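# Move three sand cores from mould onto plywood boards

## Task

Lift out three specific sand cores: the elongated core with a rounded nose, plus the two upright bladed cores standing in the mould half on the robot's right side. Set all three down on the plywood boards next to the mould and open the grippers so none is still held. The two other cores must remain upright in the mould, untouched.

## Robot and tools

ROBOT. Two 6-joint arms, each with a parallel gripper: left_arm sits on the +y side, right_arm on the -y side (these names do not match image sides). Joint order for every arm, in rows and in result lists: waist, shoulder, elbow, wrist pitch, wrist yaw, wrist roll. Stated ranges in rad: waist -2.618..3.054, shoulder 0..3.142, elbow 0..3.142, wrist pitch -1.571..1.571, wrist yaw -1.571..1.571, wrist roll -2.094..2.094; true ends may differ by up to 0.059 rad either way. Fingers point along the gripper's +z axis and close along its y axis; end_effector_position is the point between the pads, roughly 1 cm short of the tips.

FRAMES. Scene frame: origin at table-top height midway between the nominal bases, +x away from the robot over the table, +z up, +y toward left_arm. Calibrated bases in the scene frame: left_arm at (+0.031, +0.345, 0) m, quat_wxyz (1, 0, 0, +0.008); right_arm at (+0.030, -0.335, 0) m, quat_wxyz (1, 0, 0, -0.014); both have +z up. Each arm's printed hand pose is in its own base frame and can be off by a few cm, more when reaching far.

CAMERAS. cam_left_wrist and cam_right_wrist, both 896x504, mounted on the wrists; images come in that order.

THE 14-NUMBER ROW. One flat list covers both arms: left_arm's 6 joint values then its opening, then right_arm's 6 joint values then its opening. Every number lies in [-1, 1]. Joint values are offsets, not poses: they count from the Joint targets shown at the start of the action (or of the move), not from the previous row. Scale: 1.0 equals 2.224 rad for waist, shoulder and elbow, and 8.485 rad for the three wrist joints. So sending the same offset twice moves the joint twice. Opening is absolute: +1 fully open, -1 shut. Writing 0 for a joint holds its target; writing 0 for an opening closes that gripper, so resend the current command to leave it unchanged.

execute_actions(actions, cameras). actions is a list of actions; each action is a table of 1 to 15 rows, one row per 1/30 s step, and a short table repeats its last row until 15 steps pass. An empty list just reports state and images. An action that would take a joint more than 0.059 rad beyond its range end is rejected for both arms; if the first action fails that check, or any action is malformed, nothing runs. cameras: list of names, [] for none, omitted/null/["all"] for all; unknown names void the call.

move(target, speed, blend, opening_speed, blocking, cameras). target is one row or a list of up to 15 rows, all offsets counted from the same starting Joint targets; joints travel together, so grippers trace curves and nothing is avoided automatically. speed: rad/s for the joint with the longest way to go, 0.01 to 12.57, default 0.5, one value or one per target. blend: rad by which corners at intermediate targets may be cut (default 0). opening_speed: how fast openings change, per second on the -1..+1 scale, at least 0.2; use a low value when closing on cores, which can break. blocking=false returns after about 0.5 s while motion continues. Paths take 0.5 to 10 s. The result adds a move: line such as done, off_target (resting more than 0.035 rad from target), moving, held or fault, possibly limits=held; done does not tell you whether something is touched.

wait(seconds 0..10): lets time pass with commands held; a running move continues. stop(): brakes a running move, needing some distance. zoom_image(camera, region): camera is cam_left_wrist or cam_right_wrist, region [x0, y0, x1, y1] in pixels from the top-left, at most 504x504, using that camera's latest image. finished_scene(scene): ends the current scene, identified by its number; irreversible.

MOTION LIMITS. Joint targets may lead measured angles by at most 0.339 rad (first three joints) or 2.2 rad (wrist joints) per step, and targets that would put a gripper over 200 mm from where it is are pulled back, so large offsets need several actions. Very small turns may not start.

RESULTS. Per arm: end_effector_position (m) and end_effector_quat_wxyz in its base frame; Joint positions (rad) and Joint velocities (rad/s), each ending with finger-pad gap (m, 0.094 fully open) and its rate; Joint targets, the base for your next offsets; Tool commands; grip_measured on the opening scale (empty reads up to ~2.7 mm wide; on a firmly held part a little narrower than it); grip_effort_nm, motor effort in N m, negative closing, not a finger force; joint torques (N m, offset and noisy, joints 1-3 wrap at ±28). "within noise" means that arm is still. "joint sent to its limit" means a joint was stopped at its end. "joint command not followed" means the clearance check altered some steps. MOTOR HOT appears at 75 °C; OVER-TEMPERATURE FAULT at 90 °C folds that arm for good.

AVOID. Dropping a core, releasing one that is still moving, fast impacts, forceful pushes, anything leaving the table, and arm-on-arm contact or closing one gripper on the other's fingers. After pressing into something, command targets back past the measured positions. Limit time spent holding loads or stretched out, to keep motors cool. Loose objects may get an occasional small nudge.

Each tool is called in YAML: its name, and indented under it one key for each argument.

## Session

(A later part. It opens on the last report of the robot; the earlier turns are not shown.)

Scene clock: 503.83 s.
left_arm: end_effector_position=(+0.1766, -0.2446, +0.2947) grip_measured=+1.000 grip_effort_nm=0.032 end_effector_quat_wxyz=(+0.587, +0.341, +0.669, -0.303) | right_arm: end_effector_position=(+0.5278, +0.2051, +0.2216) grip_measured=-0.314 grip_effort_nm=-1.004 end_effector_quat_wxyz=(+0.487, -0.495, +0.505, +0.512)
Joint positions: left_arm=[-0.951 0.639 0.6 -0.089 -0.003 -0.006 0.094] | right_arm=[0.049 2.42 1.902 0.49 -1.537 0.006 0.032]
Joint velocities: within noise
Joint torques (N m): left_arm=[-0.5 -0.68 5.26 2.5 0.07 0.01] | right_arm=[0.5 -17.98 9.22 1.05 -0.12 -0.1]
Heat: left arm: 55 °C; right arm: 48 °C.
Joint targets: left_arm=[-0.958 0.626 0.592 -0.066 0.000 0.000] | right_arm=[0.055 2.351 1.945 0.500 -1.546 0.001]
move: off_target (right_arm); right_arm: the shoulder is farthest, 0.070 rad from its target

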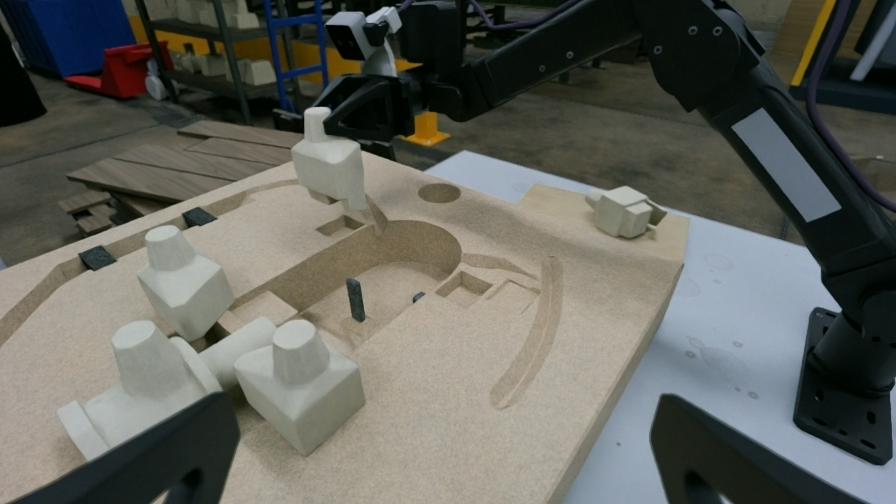

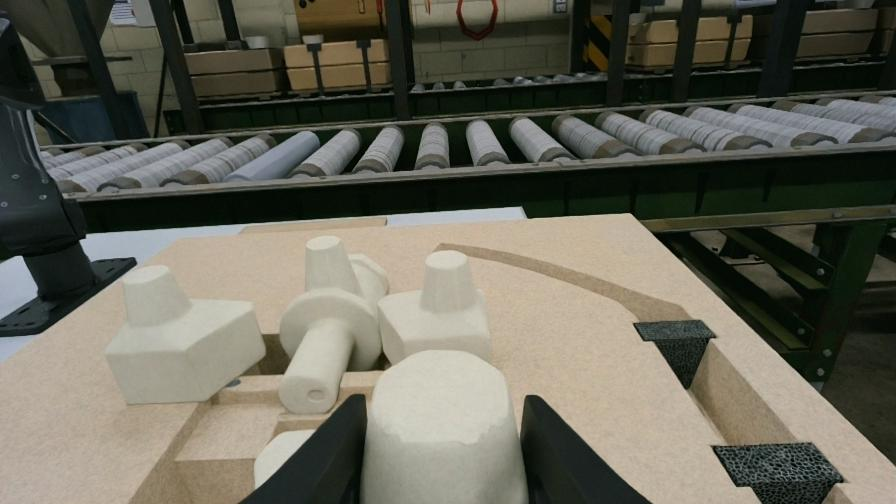

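move:
  target:
    - [0,0,0,0,0,0,1,-0.2271,0,0,0,0,0,-0.6]
    - [0,0,0,0,0,0,1,-0.2226,-0.0454,0.0922,-0.1296,0.0938,0.0589,-0.6]
    - [0,0,0,0,0,0,1,-0.2181,-0.027,0.1394,-0.2381,0.1822,0.1214,-0.6]
  speed: 0.6

zoom_image:
  camera: "cam_left_wrist"
  region: [450, 30, 750, 280]

Scene clock: 513.30 s.
left_arm: end_effector_position=(+0.1766, -0.2446, +0.2947) grip_measured=+1.000 grip_effort_nm=0.032 end_effector_quat_wxyz=(+0.587, +0.341, +0.669, -0.303) | right_arm: end_effector_position=(+0.4021, -0.1869, +0.0962) grip_measured=-0.315 grip_effort_nm=-1.004 end_effector_quat_wxyz=(-0.013, +0.666, +0.746, -0.004)
Joint positions: left_arm=[-0.951 0.639 0.6 -0.089 -0.003 -0.006 0.094] | right_arm=[-0.437 2.324 2.216 -1.491 0 1.021 0.032]
Joint velocities: within noise
Joint torques (N m): left_arm=[-0.5 -0.75 5.18 2.49 0.07 0.02] | right_arm=[0.59 -13.57 8.16 -0.23 0.01 0.05]
Heat: left arm: 55 °C; right arm: 61 °C.
Joint targets: left_arm=[-0.958 0.626 0.592 -0.066 0.000 0.000] | right_arm=[-0.430 2.291 2.255 -1.520 0.000 1.031]
move: off_target (right_arm); right_arm: the elbow is farthest, 0.039 rad from its target

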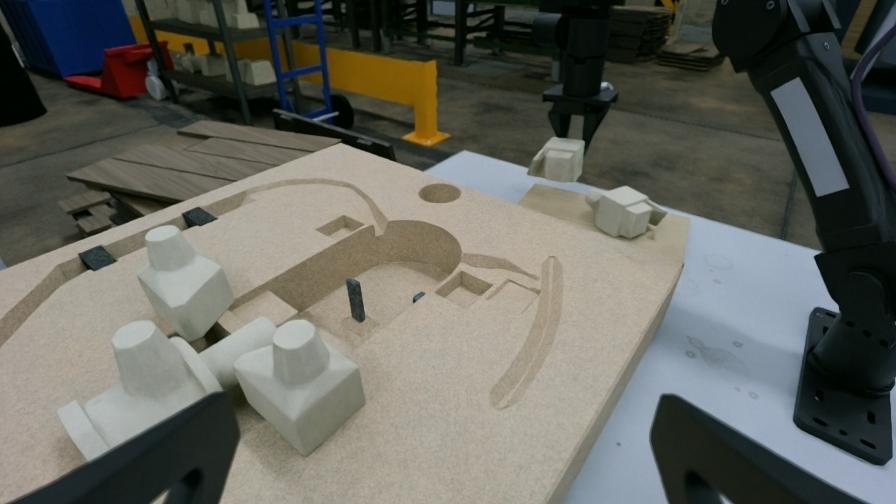

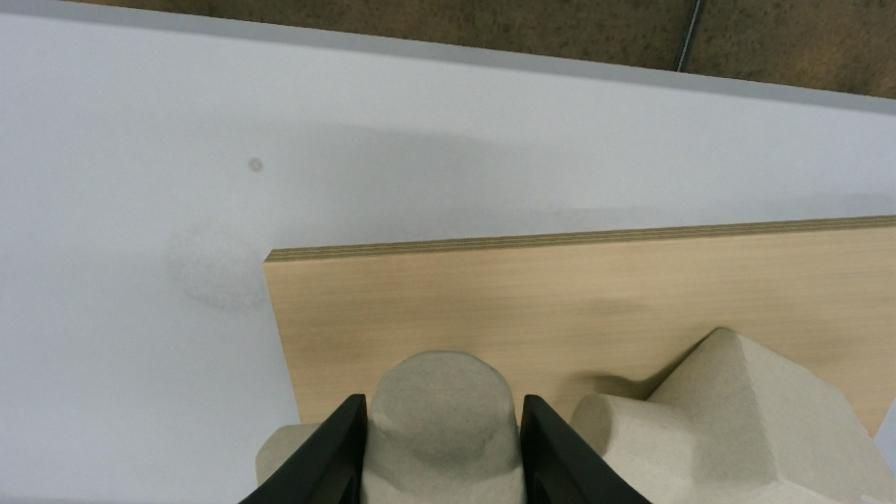

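Scaled by 1.680.

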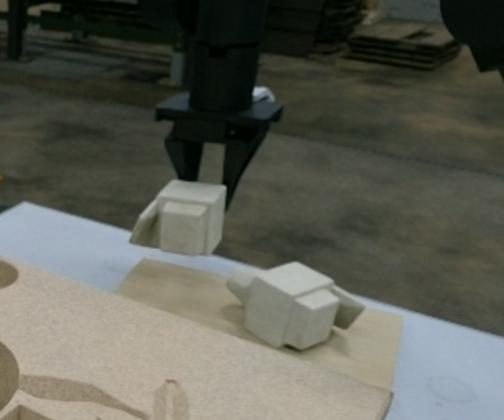

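move:
  target:
    - [0,0,0,0,0,0,1,0.0036,0.013,-0.0436,0.0118,0,0,-0.6]
    - [0,0,0,0,0,0,1,0.0036,0.0121,-0.08,0.0218,0,0,-0.6]
  speed: 0.15

zoom_image:
  camera: "cam_left_wrist"
  region: [500, 80, 700, 250]

Scene clock: 527.27 s.
left_arm: end_effector_position=(+0.1766, -0.2446, +0.2947) grip_measured=+1.000 grip_effort_nm=0.027 end_effector_quat_wxyz=(+0.587, +0.341, +0.669, -0.303) | right_arm: end_effector_position=(+0.4082, -0.1854, +0.0612) grip_measured=-0.315 grip_effort_nm=-1.004 end_effector_quat_wxyz=(-0.008, +0.663, +0.749, -0.003)
Joint positions: left_arm=[-0.951 0.639 0.6 -0.089 -0.003 -0.006 0.094] | right_arm=[-0.428 2.324 2.077 -1.341 0.001 1.022 0.032]
Joint velocities: within noise
Joint torques (N m): left_arm=[-0.49 -0.72 5.19 2.48 0.04 0.01] | right_arm=[0.49 -11.44 5.12 0.08 -0.01 0.06]
Heat: left arm: 55 °C; right arm: 60 °C.
Joint targets: left_arm=[-0.958 0.626 0.592 -0.066 0.000 0.000] | right_arm=[-0.422 2.318 2.077 -1.335 0.000 1.031]
move: done

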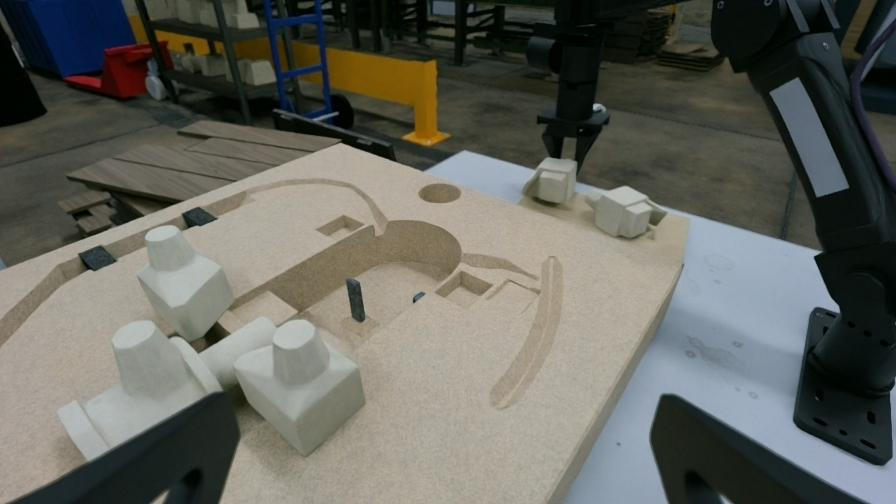

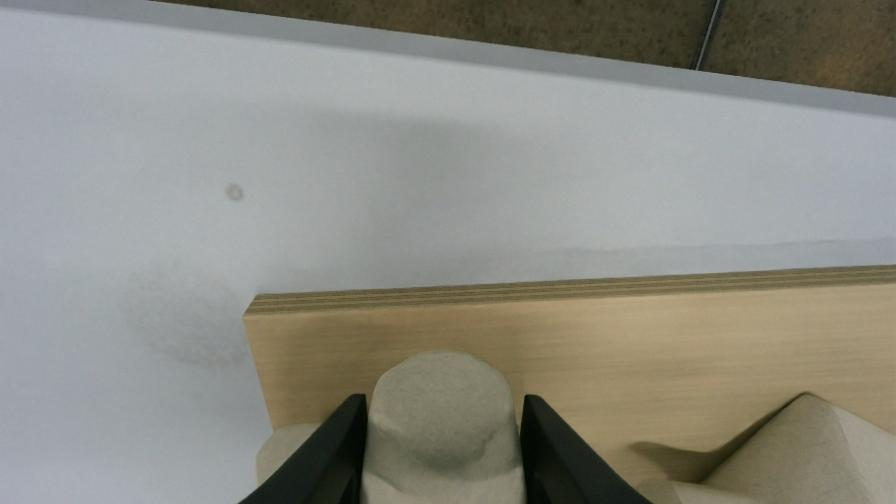

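Scaled by 2.520.

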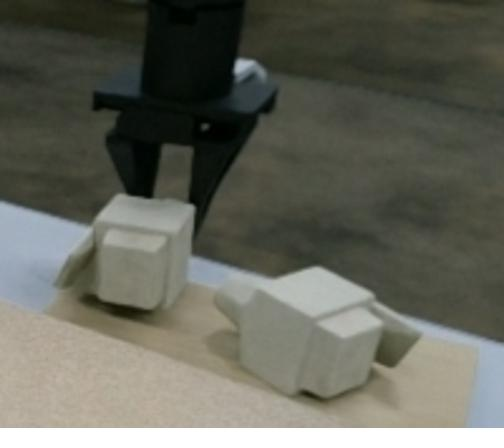

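move:
  target: [0,0,0,0,0,0,1,0,0,-0.0185,0.0047,0,0,-0.6]
  speed: 0.1
  cameras: ["cam_left_wrist"]

zoom_image:
  camera: "cam_left_wrist"
  region: [500, 100, 650, 250]

Scene clock: 530.80 s.
left_arm: end_effector_position=(+0.1766, -0.2446, +0.2947) grip_measured=+1.000 grip_effort_nm=0.032 end_effector_quat_wxyz=(+0.587, +0.341, +0.669, -0.303) | right_arm: end_effector_position=(+0.4067, -0.1847, +0.0517) grip_measured=-0.315 grip_effort_nm=-1.004 end_effector_quat_wxyz=(-0.011, +0.663, +0.749, -0.004)
Joint positions: left_arm=[-0.951 0.639 0.6 -0.089 -0.003 -0.006 0.094] | right_arm=[-0.428 2.324 2.039 -1.309 0.001 1.022 0.032]
Joint velocities: within noise
Joint torques (N m): left_arm=[-0.54 -0.79 5.26 2.48 0.06 0.01] | right_arm=[0.49 -11.44 4.86 0.2 -0.02 0.06]
Heat: left arm: 55 °C; right arm: 58 °C.
Joint targets: left_arm=[-0.958 0.626 0.592 -0.066 0.000 0.000] | right_arm=[-0.422 2.318 2.036 -1.295 0.000 1.030]
move: done
Images, in order (width x height): cam_left_wrist 896x504.

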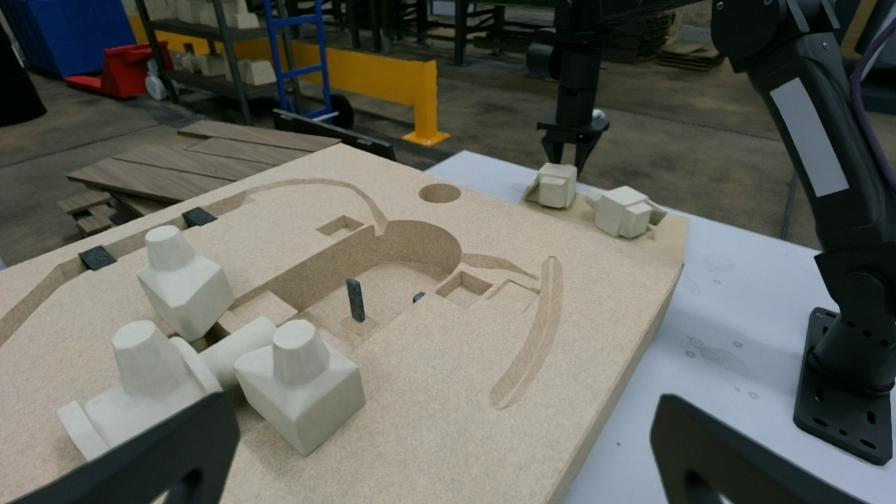

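Scaled by 3.360.

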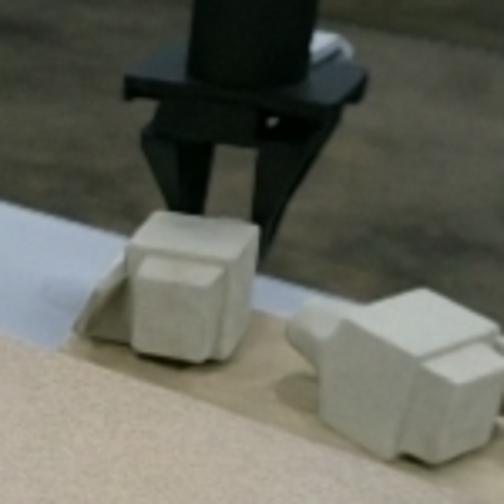

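move:
  target:
    - [0,0,0,0,0,0,1,0,0,-0.0065,0.0012,0,0,-0.6]
    - [0,0,0,0,0,0,1,0,0,-0.0115,0.0026,0,0,-0.6]
  speed: 0.06
  cameras: ["cam_left_wrist"]

zoom_image:
  camera: "cam_left_wrist"
  region: [500, 100, 650, 250]

Scene clock: 534.30 s.
left_arm: end_effector_position=(+0.1766, -0.2446, +0.2947) grip_measured=+1.000 grip_effort_nm=0.022 end_effector_quat_wxyz=(+0.587, +0.341, +0.669, -0.303) | right_arm: end_effector_position=(+0.4068, -0.1832, +0.0484) grip_measured=-0.315 grip_effort_nm=-1.004 end_effector_quat_wxyz=(-0.013, +0.663, +0.749, +0.000)
Joint positions: left_arm=[-0.951 0.639 0.6 -0.089 -0.003 -0.006 0.094] | right_arm=[-0.428 2.324 2.026 -1.297 -0.007 1.022 0.032]
Joint velocities: within noise
Joint torques (N m): left_arm=[-0.51 -0.7 5.26 2.49 0.07 -0.01] | right_arm=[0.5 -11.44 3.96 0.3 0.05 0.07]
Heat: left arm: 55 °C; right arm: 58 °C.
Joint targets: left_arm=[-0.958 0.626 0.592 -0.066 0.000 0.000] | right_arm=[-0.422 2.318 2.010 -1.273 0.000 1.030]
move: done
Images, in order (width x height): cam_left_wrist 896x504.

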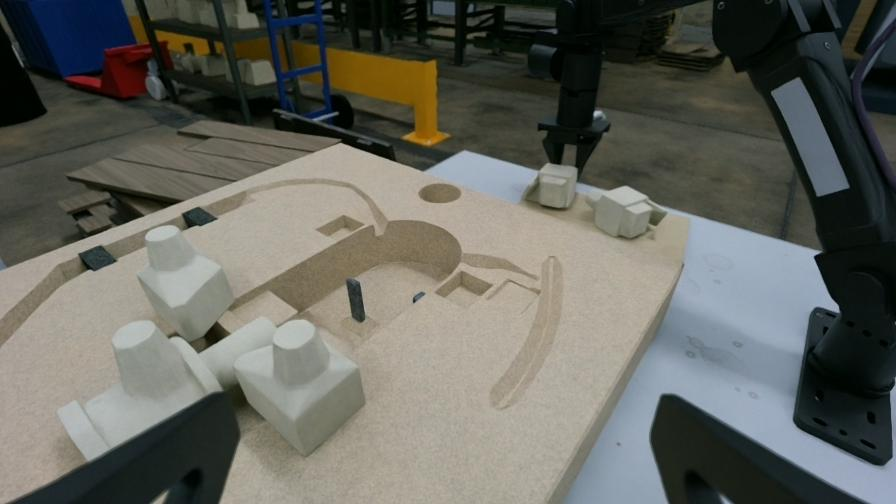

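Scaled by 3.360.

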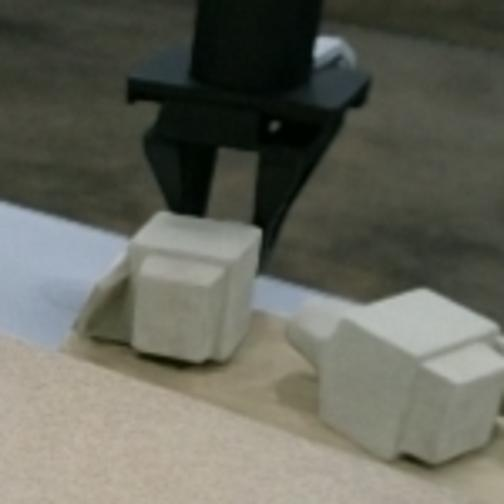

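move:
  target:
    - [0,0,0,0,0,0,1,0,0,0,0,0,0,-0.05]
    - [0,0,0,0,0,0,1,0,-0.004,0.045,-0.0105,0,0,-0.05]
    - [0,0,0,0,0,0,1,0,-0.03,0.12,-0.0242,0,0,-0.05]
  speed: 0.25
  opening_speed: 0.5

zoom_image:
  camera: "cam_left_wrist"
  region: [500, 80, 700, 250]

Scene clock: 540.23 s.
left_arm: end_effector_position=(+0.1766, -0.2446, +0.2947) grip_measured=+1.000 grip_effort_nm=0.032 end_effector_quat_wxyz=(+0.587, +0.341, +0.669, -0.303) | right_arm: end_effector_position=(+0.4188, -0.1887, +0.1219) grip_measured=-0.053 grip_effort_nm=0.173 end_effector_quat_wxyz=(+0.036, +0.662, +0.748, +0.014)
Joint positions: left_arm=[-0.951 0.639 0.6 -0.089 -0.003 -0.006 0.094] | right_arm=[-0.428 2.287 2.254 -1.46 -0.006 1.022 0.044]
Joint velocities: within noise
Joint torques (N m): left_arm=[-0.57 -0.72 5.22 2.48 0.06 -0.01] | right_arm=[0.5 -13.72 6.97 0.04 0.05 0.06]
Heat: left arm: 55 °C; right arm: 57 °C.
Joint targets: left_arm=[-0.958 0.626 0.592 -0.066 0.000 0.000] | right_arm=[-0.422 2.251 2.277 -1.479 0.000 1.030]
move: off_target (right_arm); right_arm: the shoulder is farthest, 0.036 rad from its target

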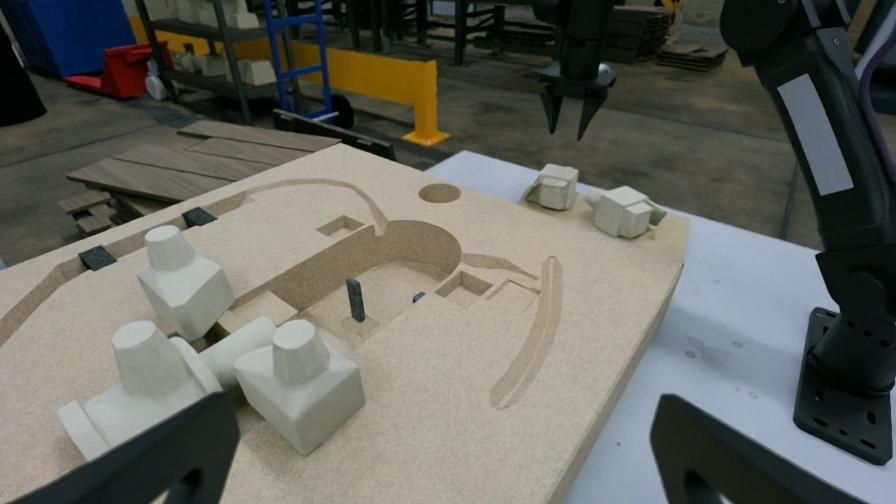

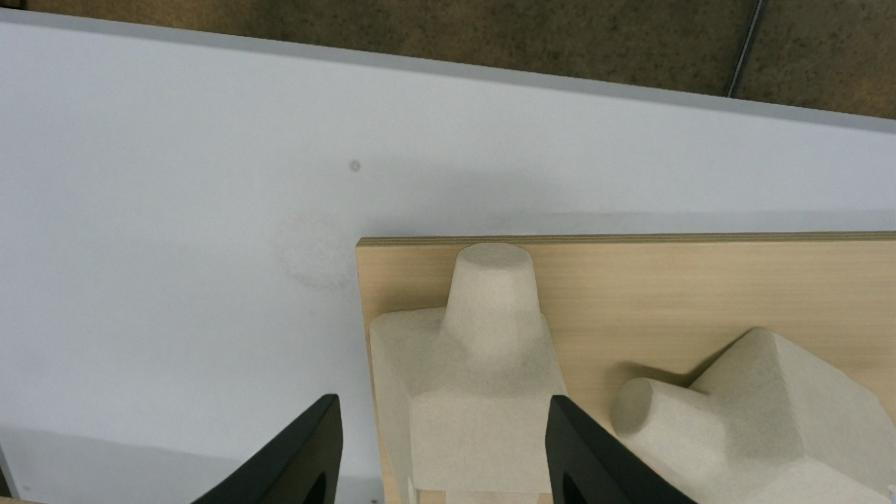

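Scaled by 2.520.

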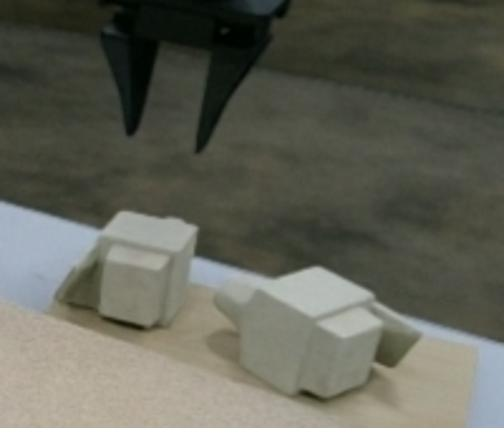

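move:
  target: [0.1942,0.5558,0.5589,-0.095,0,0,0.7,0,-0.2923,-0.1259,0.0094,0,-0.1214,-0.05]
  speed: 0.8

zoom_image:
  camera: "cam_left_wrist"
  region: [200, 0, 704, 504]

Scene clock: 563.40 s.
left_arm: end_effector_position=(+0.4264, -0.2463, +0.2240) grip_measured=+0.702 grip_effort_nm=-0.076 end_effector_quat_wxyz=(+0.311, +0.243, +0.915, -0.084) | right_arm: end_effector_position=(+0.3319, -0.1491, +0.3181) grip_measured=-0.053 grip_effort_nm=0.168 end_effector_quat_wxyz=(+0.263, +0.208, +0.941, -0.053)
Joint positions: left_arm=[-0.527 1.853 1.808 -0.87 -0.003 -0.006 0.08] | right_arm=[-0.428 1.616 2.005 -1.418 -0.006 0.009 0.044]
Joint velocities: within noise
Joint torques (N m): left_arm=[0.06 -7.97 7.61 1.57 0.05 -0.02] | right_arm=[0.47 -6.69 4.26 1.11 0.04 -0.15]
Heat: left arm: 55 °C; right arm: 58 °C.
Joint targets: left_arm=[-0.526 1.862 1.835 -0.872 0.000 0.000] | right_arm=[-0.422 1.601 1.997 -1.399 0.000 0.001]
move: done

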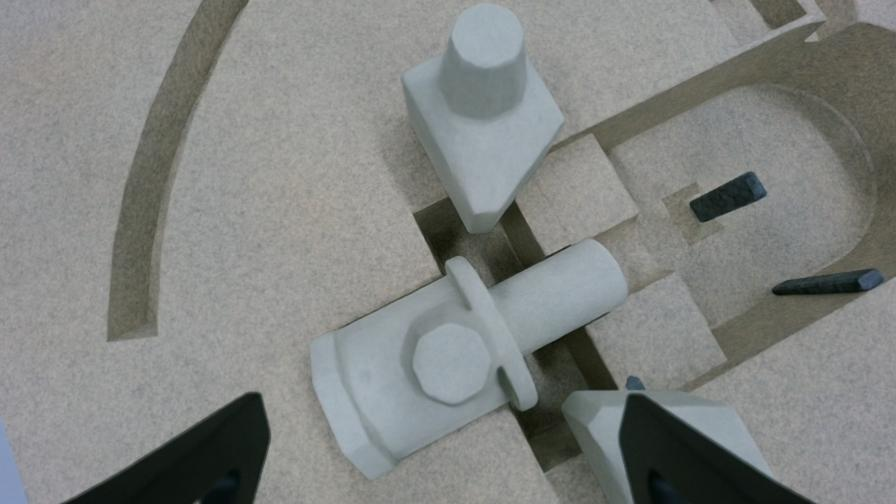

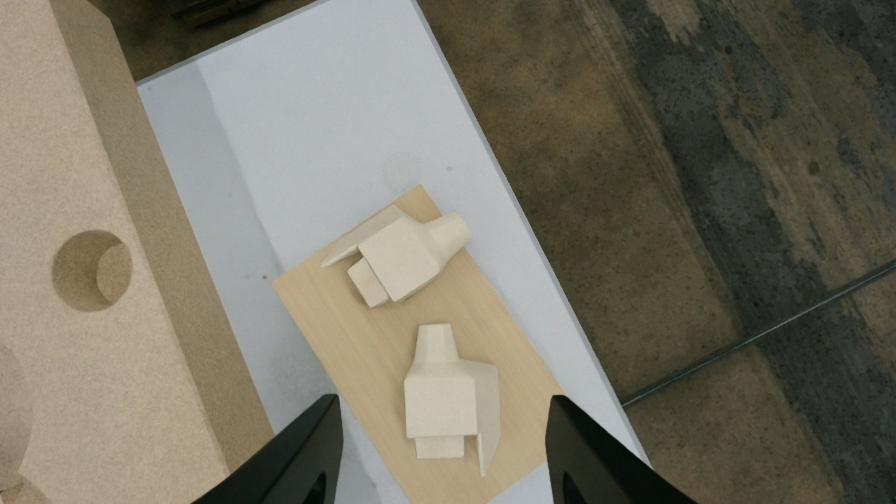

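Scaled by 1.000.

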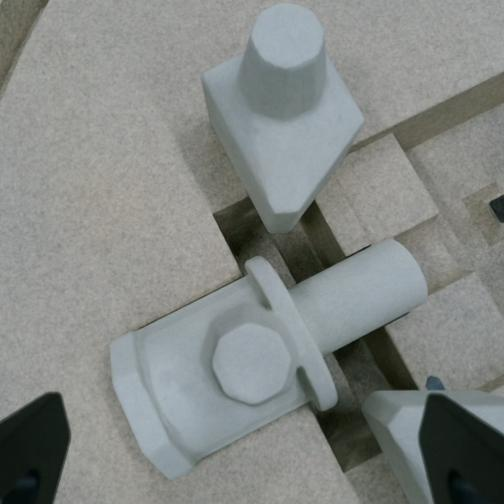

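move:
  target: [-0.0025,0.0067,-0.1439,0.038,0,0,0.7,0,0,0,0,0,0,-0.05]
  speed: 0.3
  cameras: ["cam_left_wrist"]

Scene clock: 578.17 s.
left_arm: end_effector_position=(+0.4323, -0.2498, +0.1500) grip_measured=+0.702 grip_effort_nm=-0.076 end_effector_quat_wxyz=(+0.313, +0.243, +0.914, -0.084) | right_arm: end_effector_position=(+0.3322, -0.1493, +0.3183) grip_measured=-0.053 grip_effort_nm=0.173 end_effector_quat_wxyz=(+0.263, +0.207, +0.941, -0.054)
Joint positions: left_arm=[-0.527 1.862 1.521 -0.569 -0.003 -0.006 0.08] | right_arm=[-0.428 1.616 2.005 -1.416 -0.005 0.008 0.044]
Joint velocities: within noise
Joint torques (N m): left_arm=[-0.34 -7.6 4.93 1.83 0.06 0] | right_arm=[0.49 -6.68 4.22 1.1 0.05 -0.12]
Heat: left arm: 51 °C; right arm: 49 °C.
Joint targets: left_arm=[-0.532 1.877 1.515 -0.550 0.000 0.000] | right_arm=[-0.422 1.601 1.997 -1.399 0.000 0.001]
move: done
Images, in order (width x height): cam_left_wrist 896x504.

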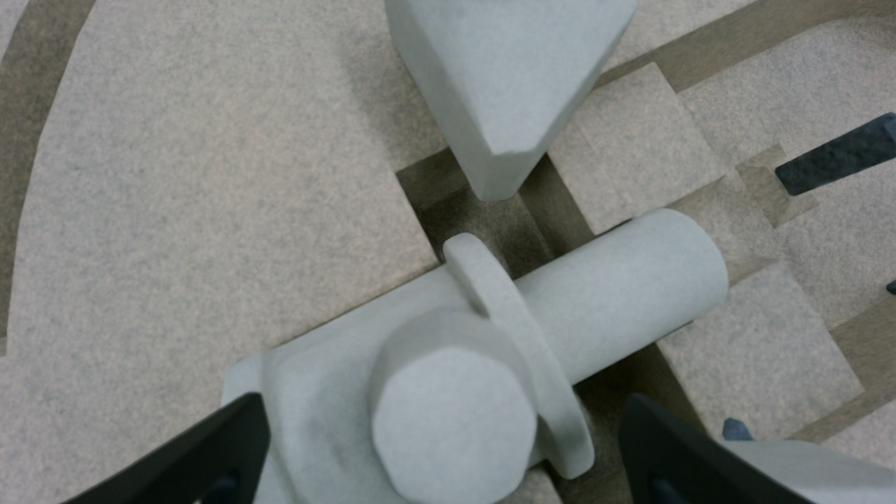

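move:
  target: [0,0,0,0,0,0,-0.6,0,0,0,0,0,0,-0.05]
  opening_speed: 0.6
  cameras: ["cam_left_wrist"]

Scene clock: 584.30 s.
left_arm: end_effector_position=(+0.4325, -0.2501, +0.1502) grip_measured=-0.256 grip_effort_nm=-0.994 end_effector_quat_wxyz=(+0.314, +0.244, +0.914, -0.085) | right_arm: end_effector_position=(+0.3323, -0.1494, +0.3183) grip_measured=-0.053 grip_effort_nm=0.168 end_effector_quat_wxyz=(+0.264, +0.207, +0.941, -0.054)
Joint positions: left_arm=[-0.527 1.862 1.521 -0.568 -0.002 -0.004 0.035] | right_arm=[-0.428 1.616 2.005 -1.416 -0.005 0.008 0.044]
Joint velocities: within noise
Joint torques (N m): left_arm=[-0.34 -7.65 4.94 1.82 0.03 -0.01] | right_arm=[0.5 -6.65 4.26 1.09 0.04 -0.12]
Heat: left arm: 50 °C; right arm: 47 °C.
Joint targets: left_arm=[-0.532 1.877 1.515 -0.550 0.000 0.000] | right_arm=[-0.422 1.601 1.997 -1.399 0.000 0.001]
move: done
Images, in order (width x height): cam_left_wrist 896x504.

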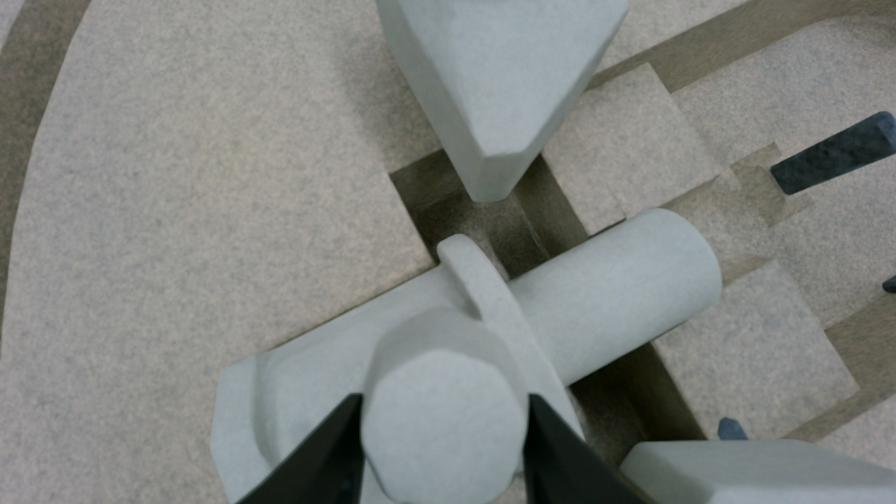

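move:
  target:
    - [0,-0.0166,0.0742,-0.0177,0,0,-0.6,0,0,0,0,0,0,-0.05]
    - [0,-0.013,0.1529,-0.0342,0,0,-0.6,0,0,0,0,0,0,-0.05]
    - [0,0.0036,0.2451,-0.0524,0,0,-0.6,0,0,0,0,0,0,-0.05]
  speed: [0.1,0.2,0.25]

Scene clock: 595.27 s.
left_arm: end_effector_position=(+0.4230, -0.2435, +0.2226) grip_measured=-0.265 grip_effort_nm=-1.004 end_effector_quat_wxyz=(+0.258, +0.249, +0.931, -0.070) | right_arm: end_effector_position=(+0.3324, -0.1494, +0.3184) grip_measured=-0.053 grip_effort_nm=0.173 end_effector_quat_wxyz=(+0.264, +0.207, +0.941, -0.054)
Joint positions: left_arm=[-0.524 1.952 2.001 -1.078 0.001 -0.003 0.035] | right_arm=[-0.428 1.616 2.005 -1.415 -0.005 0.008 0.044]
Joint velocities: within noise
Joint torques (N m): left_arm=[-0.54 -14.19 10.18 2.33 0.01 -0.04] | right_arm=[0.47 -6.67 4.25 1.09 0.04 -0.12]
Heat: left arm: 49 °C; right arm: 45 °C.
Joint targets: left_arm=[-0.532 1.885 2.061 -0.994 -0.001 -0.001] | right_arm=[-0.422 1.601 1.997 -1.399 0.000 0.000]
move: off_target (left_arm); left_arm: the wrist pitch is farthest, 0.083 rad from its target

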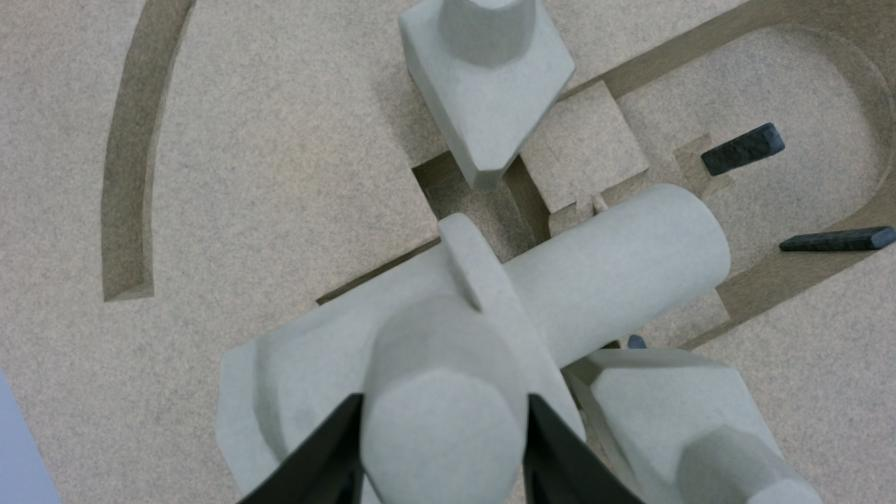

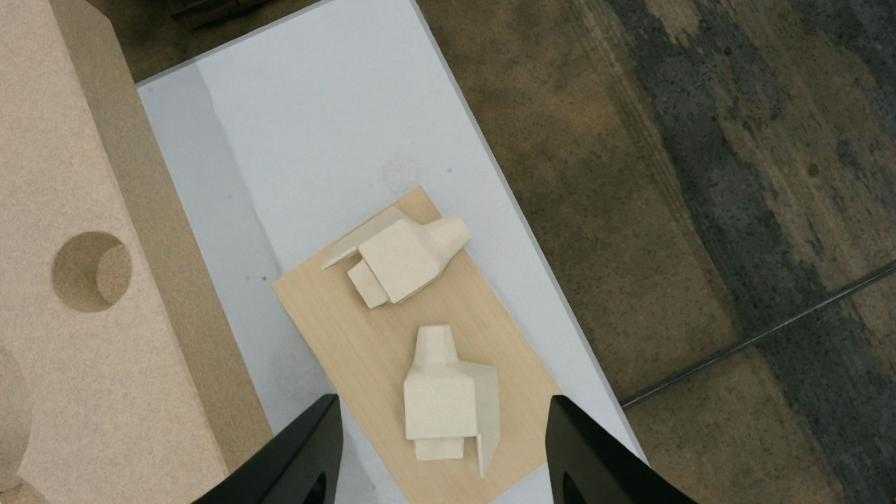

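move:
  target: [0.4227,-0.335,-0.4366,0.0276,0,0,-0.6,0.6174,-0.4326,-0.6281,0.1543,0,0,-0.05]
  speed: 0.6

zoom_image:
  camera: "cam_right_wrist"
  region: [200, 50, 550, 350]

Scene clock: 606.53 s.
left_arm: end_effector_position=(+0.2835, +0.1235, +0.1855) grip_measured=-0.265 grip_effort_nm=-1.009 end_effector_quat_wxyz=(+0.279, -0.194, +0.938, +0.060) | right_arm: end_effector_position=(+0.1763, +0.2457, +0.2877) grip_measured=-0.053 grip_effort_nm=0.168 end_effector_quat_wxyz=(+0.575, -0.345, +0.680, +0.297)
Joint positions: left_arm=[0.404 1.194 1.071 -0.868 -0.007 -0.003 0.035] | right_arm=[0.944 0.65 0.607 -0.12 -0.001 0.007 0.045]
Joint velocities: within noise
Joint torques (N m): left_arm=[0.42 -7.2 6.94 2.65 0.09 -0.03] | right_arm=[0.59 -0.9 5.86 1.87 0 -0.11]
Heat: left arm: 50 °C; right arm: 44 °C.
Joint targets: left_arm=[0.408 1.140 1.089 -0.760 0.000 -0.001] | right_arm=[0.951 0.638 0.600 -0.090 0.000 0.000]
move: off_target (left_arm); left_arm: the wrist pitch is farthest, 0.108 rad from its target

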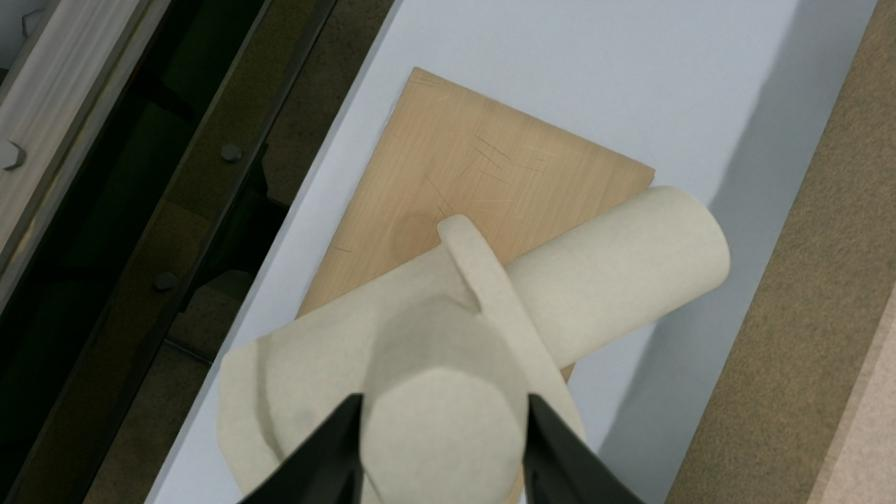

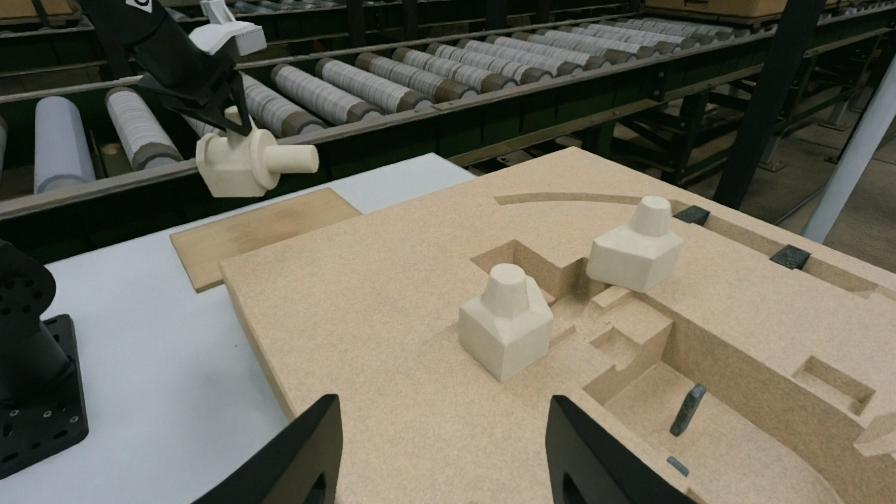

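Scaled by 1.440.

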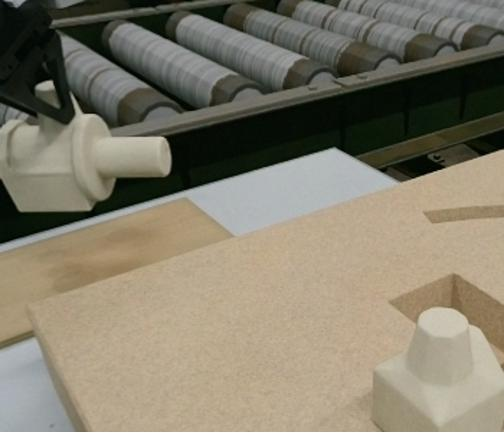

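move:
  target: [0.0094,0.0022,-0.0715,0.0189,0,0,-0.6,0,0,0,0,0,0,-0.05]
  speed: 0.25

zoom_image:
  camera: "cam_right_wrist"
  region: [100, 80, 400, 300]

Scene clock: 625.10 s.
left_arm: end_effector_position=(+0.2826, +0.1289, +0.1460) grip_measured=-0.265 grip_effort_nm=-0.994 end_effector_quat_wxyz=(+0.280, -0.202, +0.936, +0.062) | right_arm: end_effector_position=(+0.1764, +0.2457, +0.2881) grip_measured=-0.053 grip_effort_nm=0.168 end_effector_quat_wxyz=(+0.576, -0.344, +0.679, +0.297)
Joint positions: left_arm=[0.421 1.191 0.911 -0.709 -0.006 -0.003 0.035] | right_arm=[0.944 0.65 0.607 -0.119 -0.001 0.007 0.045]
Joint velocities: within noise
Joint torques (N m): left_arm=[0.68 -6.53 6.97 2.7 0.1 -0.05] | right_arm=[0.58 -0.9 5.83 1.83 0 -0.11]
Heat: left arm: 53 °C; right arm: 41 °C.
Joint targets: left_arm=[0.429 1.145 0.930 -0.600 0.000 -0.001] | right_arm=[0.951 0.638 0.600 -0.089 0.000 0.000]
move: off_target (left_arm); left_arm: the wrist pitch is farthest, 0.110 rad from its target

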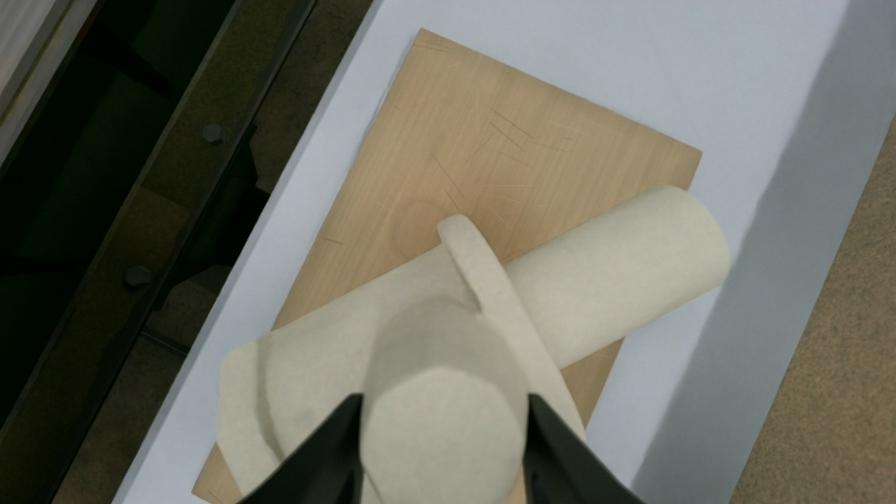

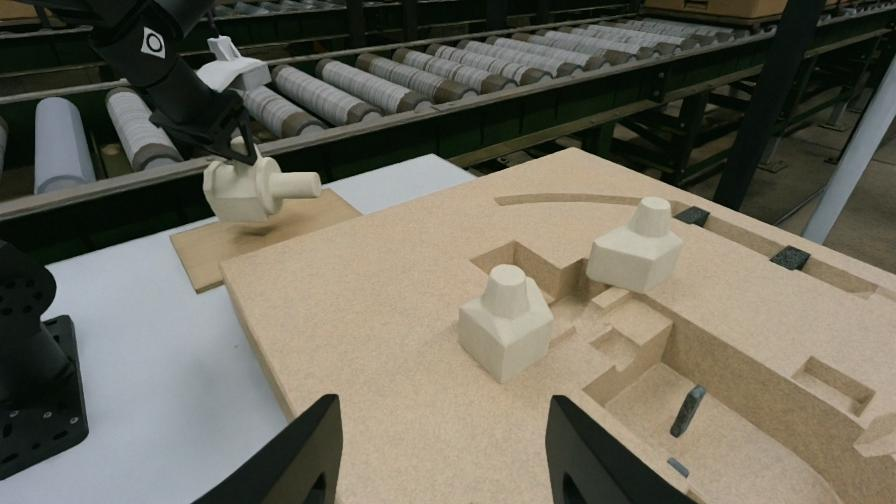

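Scaled by 1.680.

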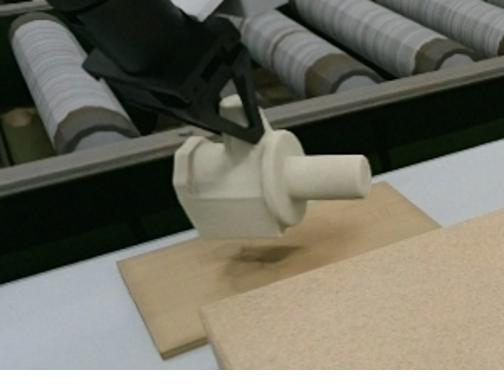

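move:
  target:
    - [0.0018,0,0,0.0118,0,0,-0.6,0,0,0,0,0,0,-0.05]
    - [0.0018,0,-0.025,0.0135,0,0,-0.6,0,0,0,0,0,0,-0.05]
  speed: 0.15

zoom_image:
  camera: "cam_right_wrist"
  region: [150, 80, 400, 280]

Scene clock: 632.80 s.
left_arm: end_effector_position=(+0.2902, +0.1336, +0.1383) grip_measured=-0.265 grip_effort_nm=-0.994 end_effector_quat_wxyz=(+0.302, -0.203, +0.929, +0.068) | right_arm: end_effector_position=(+0.1764, +0.2458, +0.2881) grip_measured=-0.053 grip_effort_nm=0.173 end_effector_quat_wxyz=(+0.576, -0.344, +0.679, +0.297)
Joint positions: left_arm=[0.425 1.191 0.853 -0.603 -0.006 -0.003 0.035] | right_arm=[0.944 0.65 0.607 -0.118 -0.001 0.007 0.045]
Joint velocities: within noise
Joint torques (N m): left_arm=[0.66 -6.72 7.2 2.86 0.1 -0.04] | right_arm=[0.61 -0.9 5.83 1.83 0 -0.11]
Heat: left arm: 54 °C; right arm: 41 °C.
Joint targets: left_arm=[0.433 1.145 0.875 -0.485 0.000 -0.001] | right_arm=[0.951 0.638 0.600 -0.089 0.000 0.000]
move: off_target (left_arm); left_arm: the wrist pitch is farthest, 0.118 rad from its target

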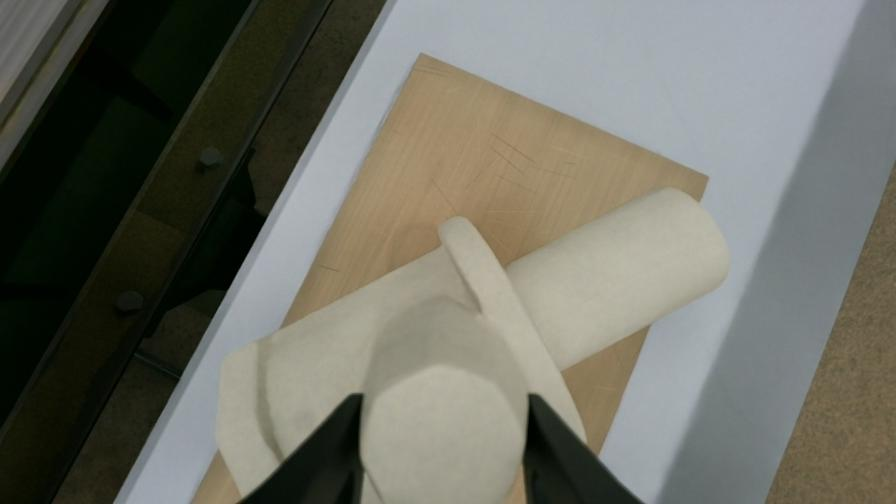

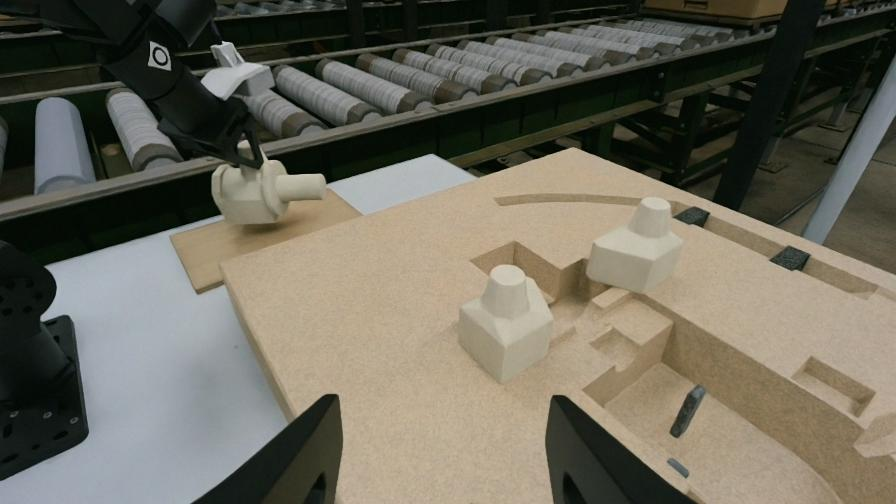

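Scaled by 2.016.

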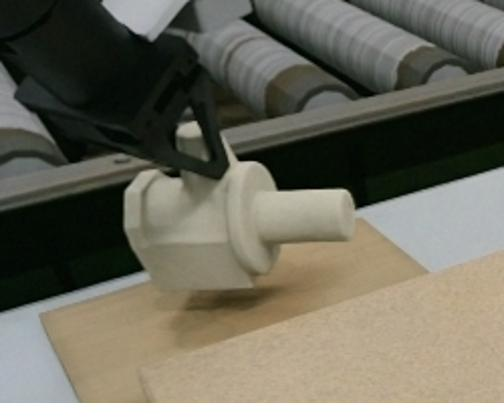

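move:
  target: [0,0.0014,-0.0145,0.0045,0,0,-0.6,0,0,0,0,0,0,-0.05]
  speed: 0.1
  cameras: ["cam_right_wrist"]

zoom_image:
  camera: "cam_right_wrist"
  region: [150, 80, 400, 280]

Scene clock: 637.53 s.
left_arm: end_effector_position=(+0.2905, +0.1338, +0.1318) grip_measured=-0.265 grip_effort_nm=-0.999 end_effector_quat_wxyz=(+0.305, -0.202, +0.928, +0.068) | right_arm: end_effector_position=(+0.1764, +0.2458, +0.2881) grip_measured=-0.053 grip_effort_nm=0.168 end_effector_quat_wxyz=(+0.576, -0.344, +0.679, +0.297)
Joint positions: left_arm=[0.425 1.191 0.824 -0.568 -0.006 -0.003 0.035] | right_arm=[0.944 0.65 0.607 -0.118 -0.001 0.007 0.045]
Joint velocities: within noise
Joint torques (N m): left_arm=[0.68 -6.38 6.91 2.9 0.09 -0.04] | right_arm=[0.59 -0.9 5.85 1.82 0 -0.11]
Heat: left arm: 55 °C; right arm: 41 °C.
Joint targets: left_arm=[0.433 1.148 0.842 -0.447 0.000 -0.001] | right_arm=[0.951 0.638 0.600 -0.090 0.000 0.001]
move: off_target (left_arm); left_arm: the wrist pitch is farthest, 0.121 rad from its target
Images, in order (width x height): cam_right_wrist 896x504.

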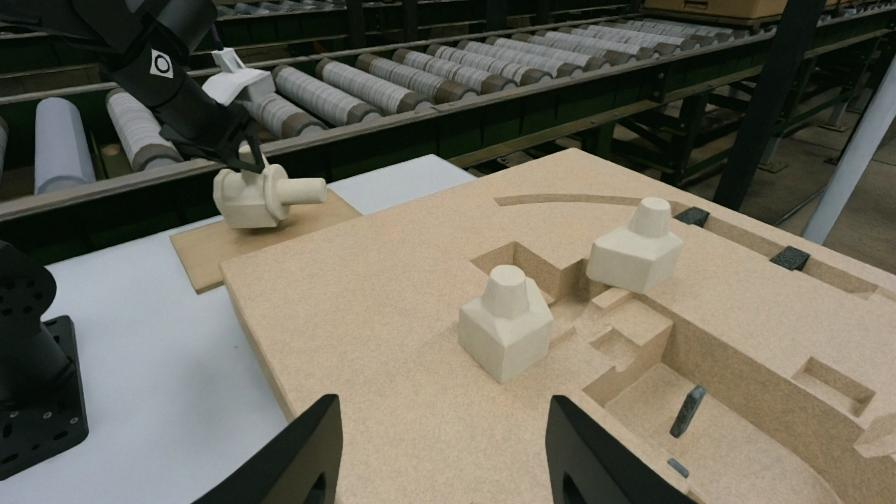

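Scaled by 2.016.

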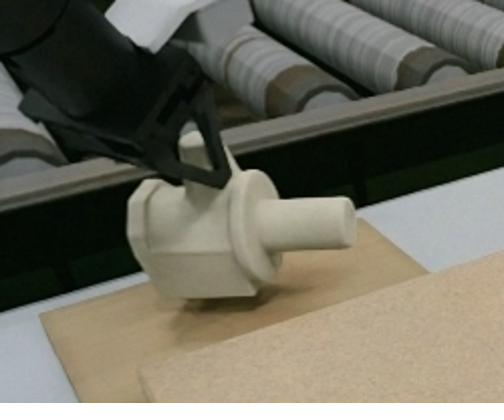

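move:
  target: [0,0.0014,-0.0145,0.0045,0,0,-0.6,0,0,0,0,0,0,-0.05]
  speed: 0.1
  cameras: ["cam_right_wrist"]

zoom_image:
  camera: "cam_right_wrist"
  region: [150, 80, 400, 280]

Scene clock: 641.77 s.
left_arm: end_effector_position=(+0.2903, +0.1337, +0.1245) grip_measured=-0.265 grip_effort_nm=-1.004 end_effector_quat_wxyz=(+0.307, -0.202, +0.927, +0.069) | right_arm: end_effector_position=(+0.1764, +0.2458, +0.2882) grip_measured=-0.053 grip_effort_nm=0.168 end_effector_quat_wxyz=(+0.576, -0.344, +0.679, +0.297)
Joint positions: left_arm=[0.425 1.191 0.792 -0.531 -0.006 -0.003 0.035] | right_arm=[0.944 0.65 0.607 -0.118 -0.001 0.007 0.045]
Joint velocities: within noise
Joint torques (N m): left_arm=[0.62 -6.15 6.94 2.93 0.08 -0.05] | right_arm=[0.58 -0.9 5.83 1.82 0 -0.1]
Heat: left arm: 55 °C; right arm: 42 °C.
Joint targets: left_arm=[0.433 1.151 0.810 -0.409 0.000 -0.001] | right_arm=[0.951 0.638 0.600 -0.089 0.000 0.001]
move: off_target (left_arm); left_arm: the wrist pitch is farthest, 0.122 rad from its target
Images, in order (width x height): cam_right_wrist 896x504.

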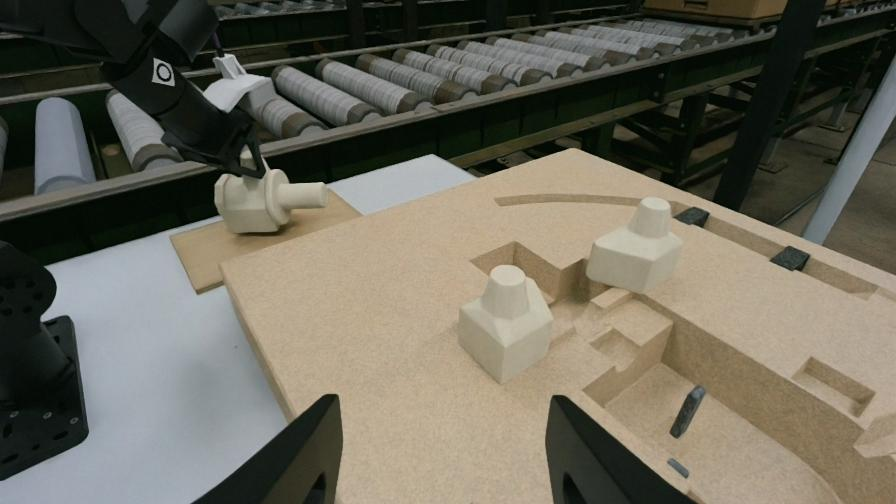

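Scaled by 2.016.

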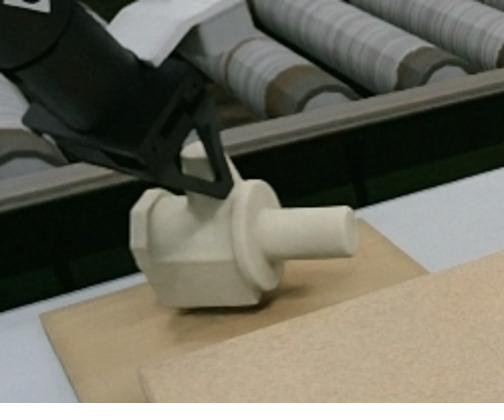

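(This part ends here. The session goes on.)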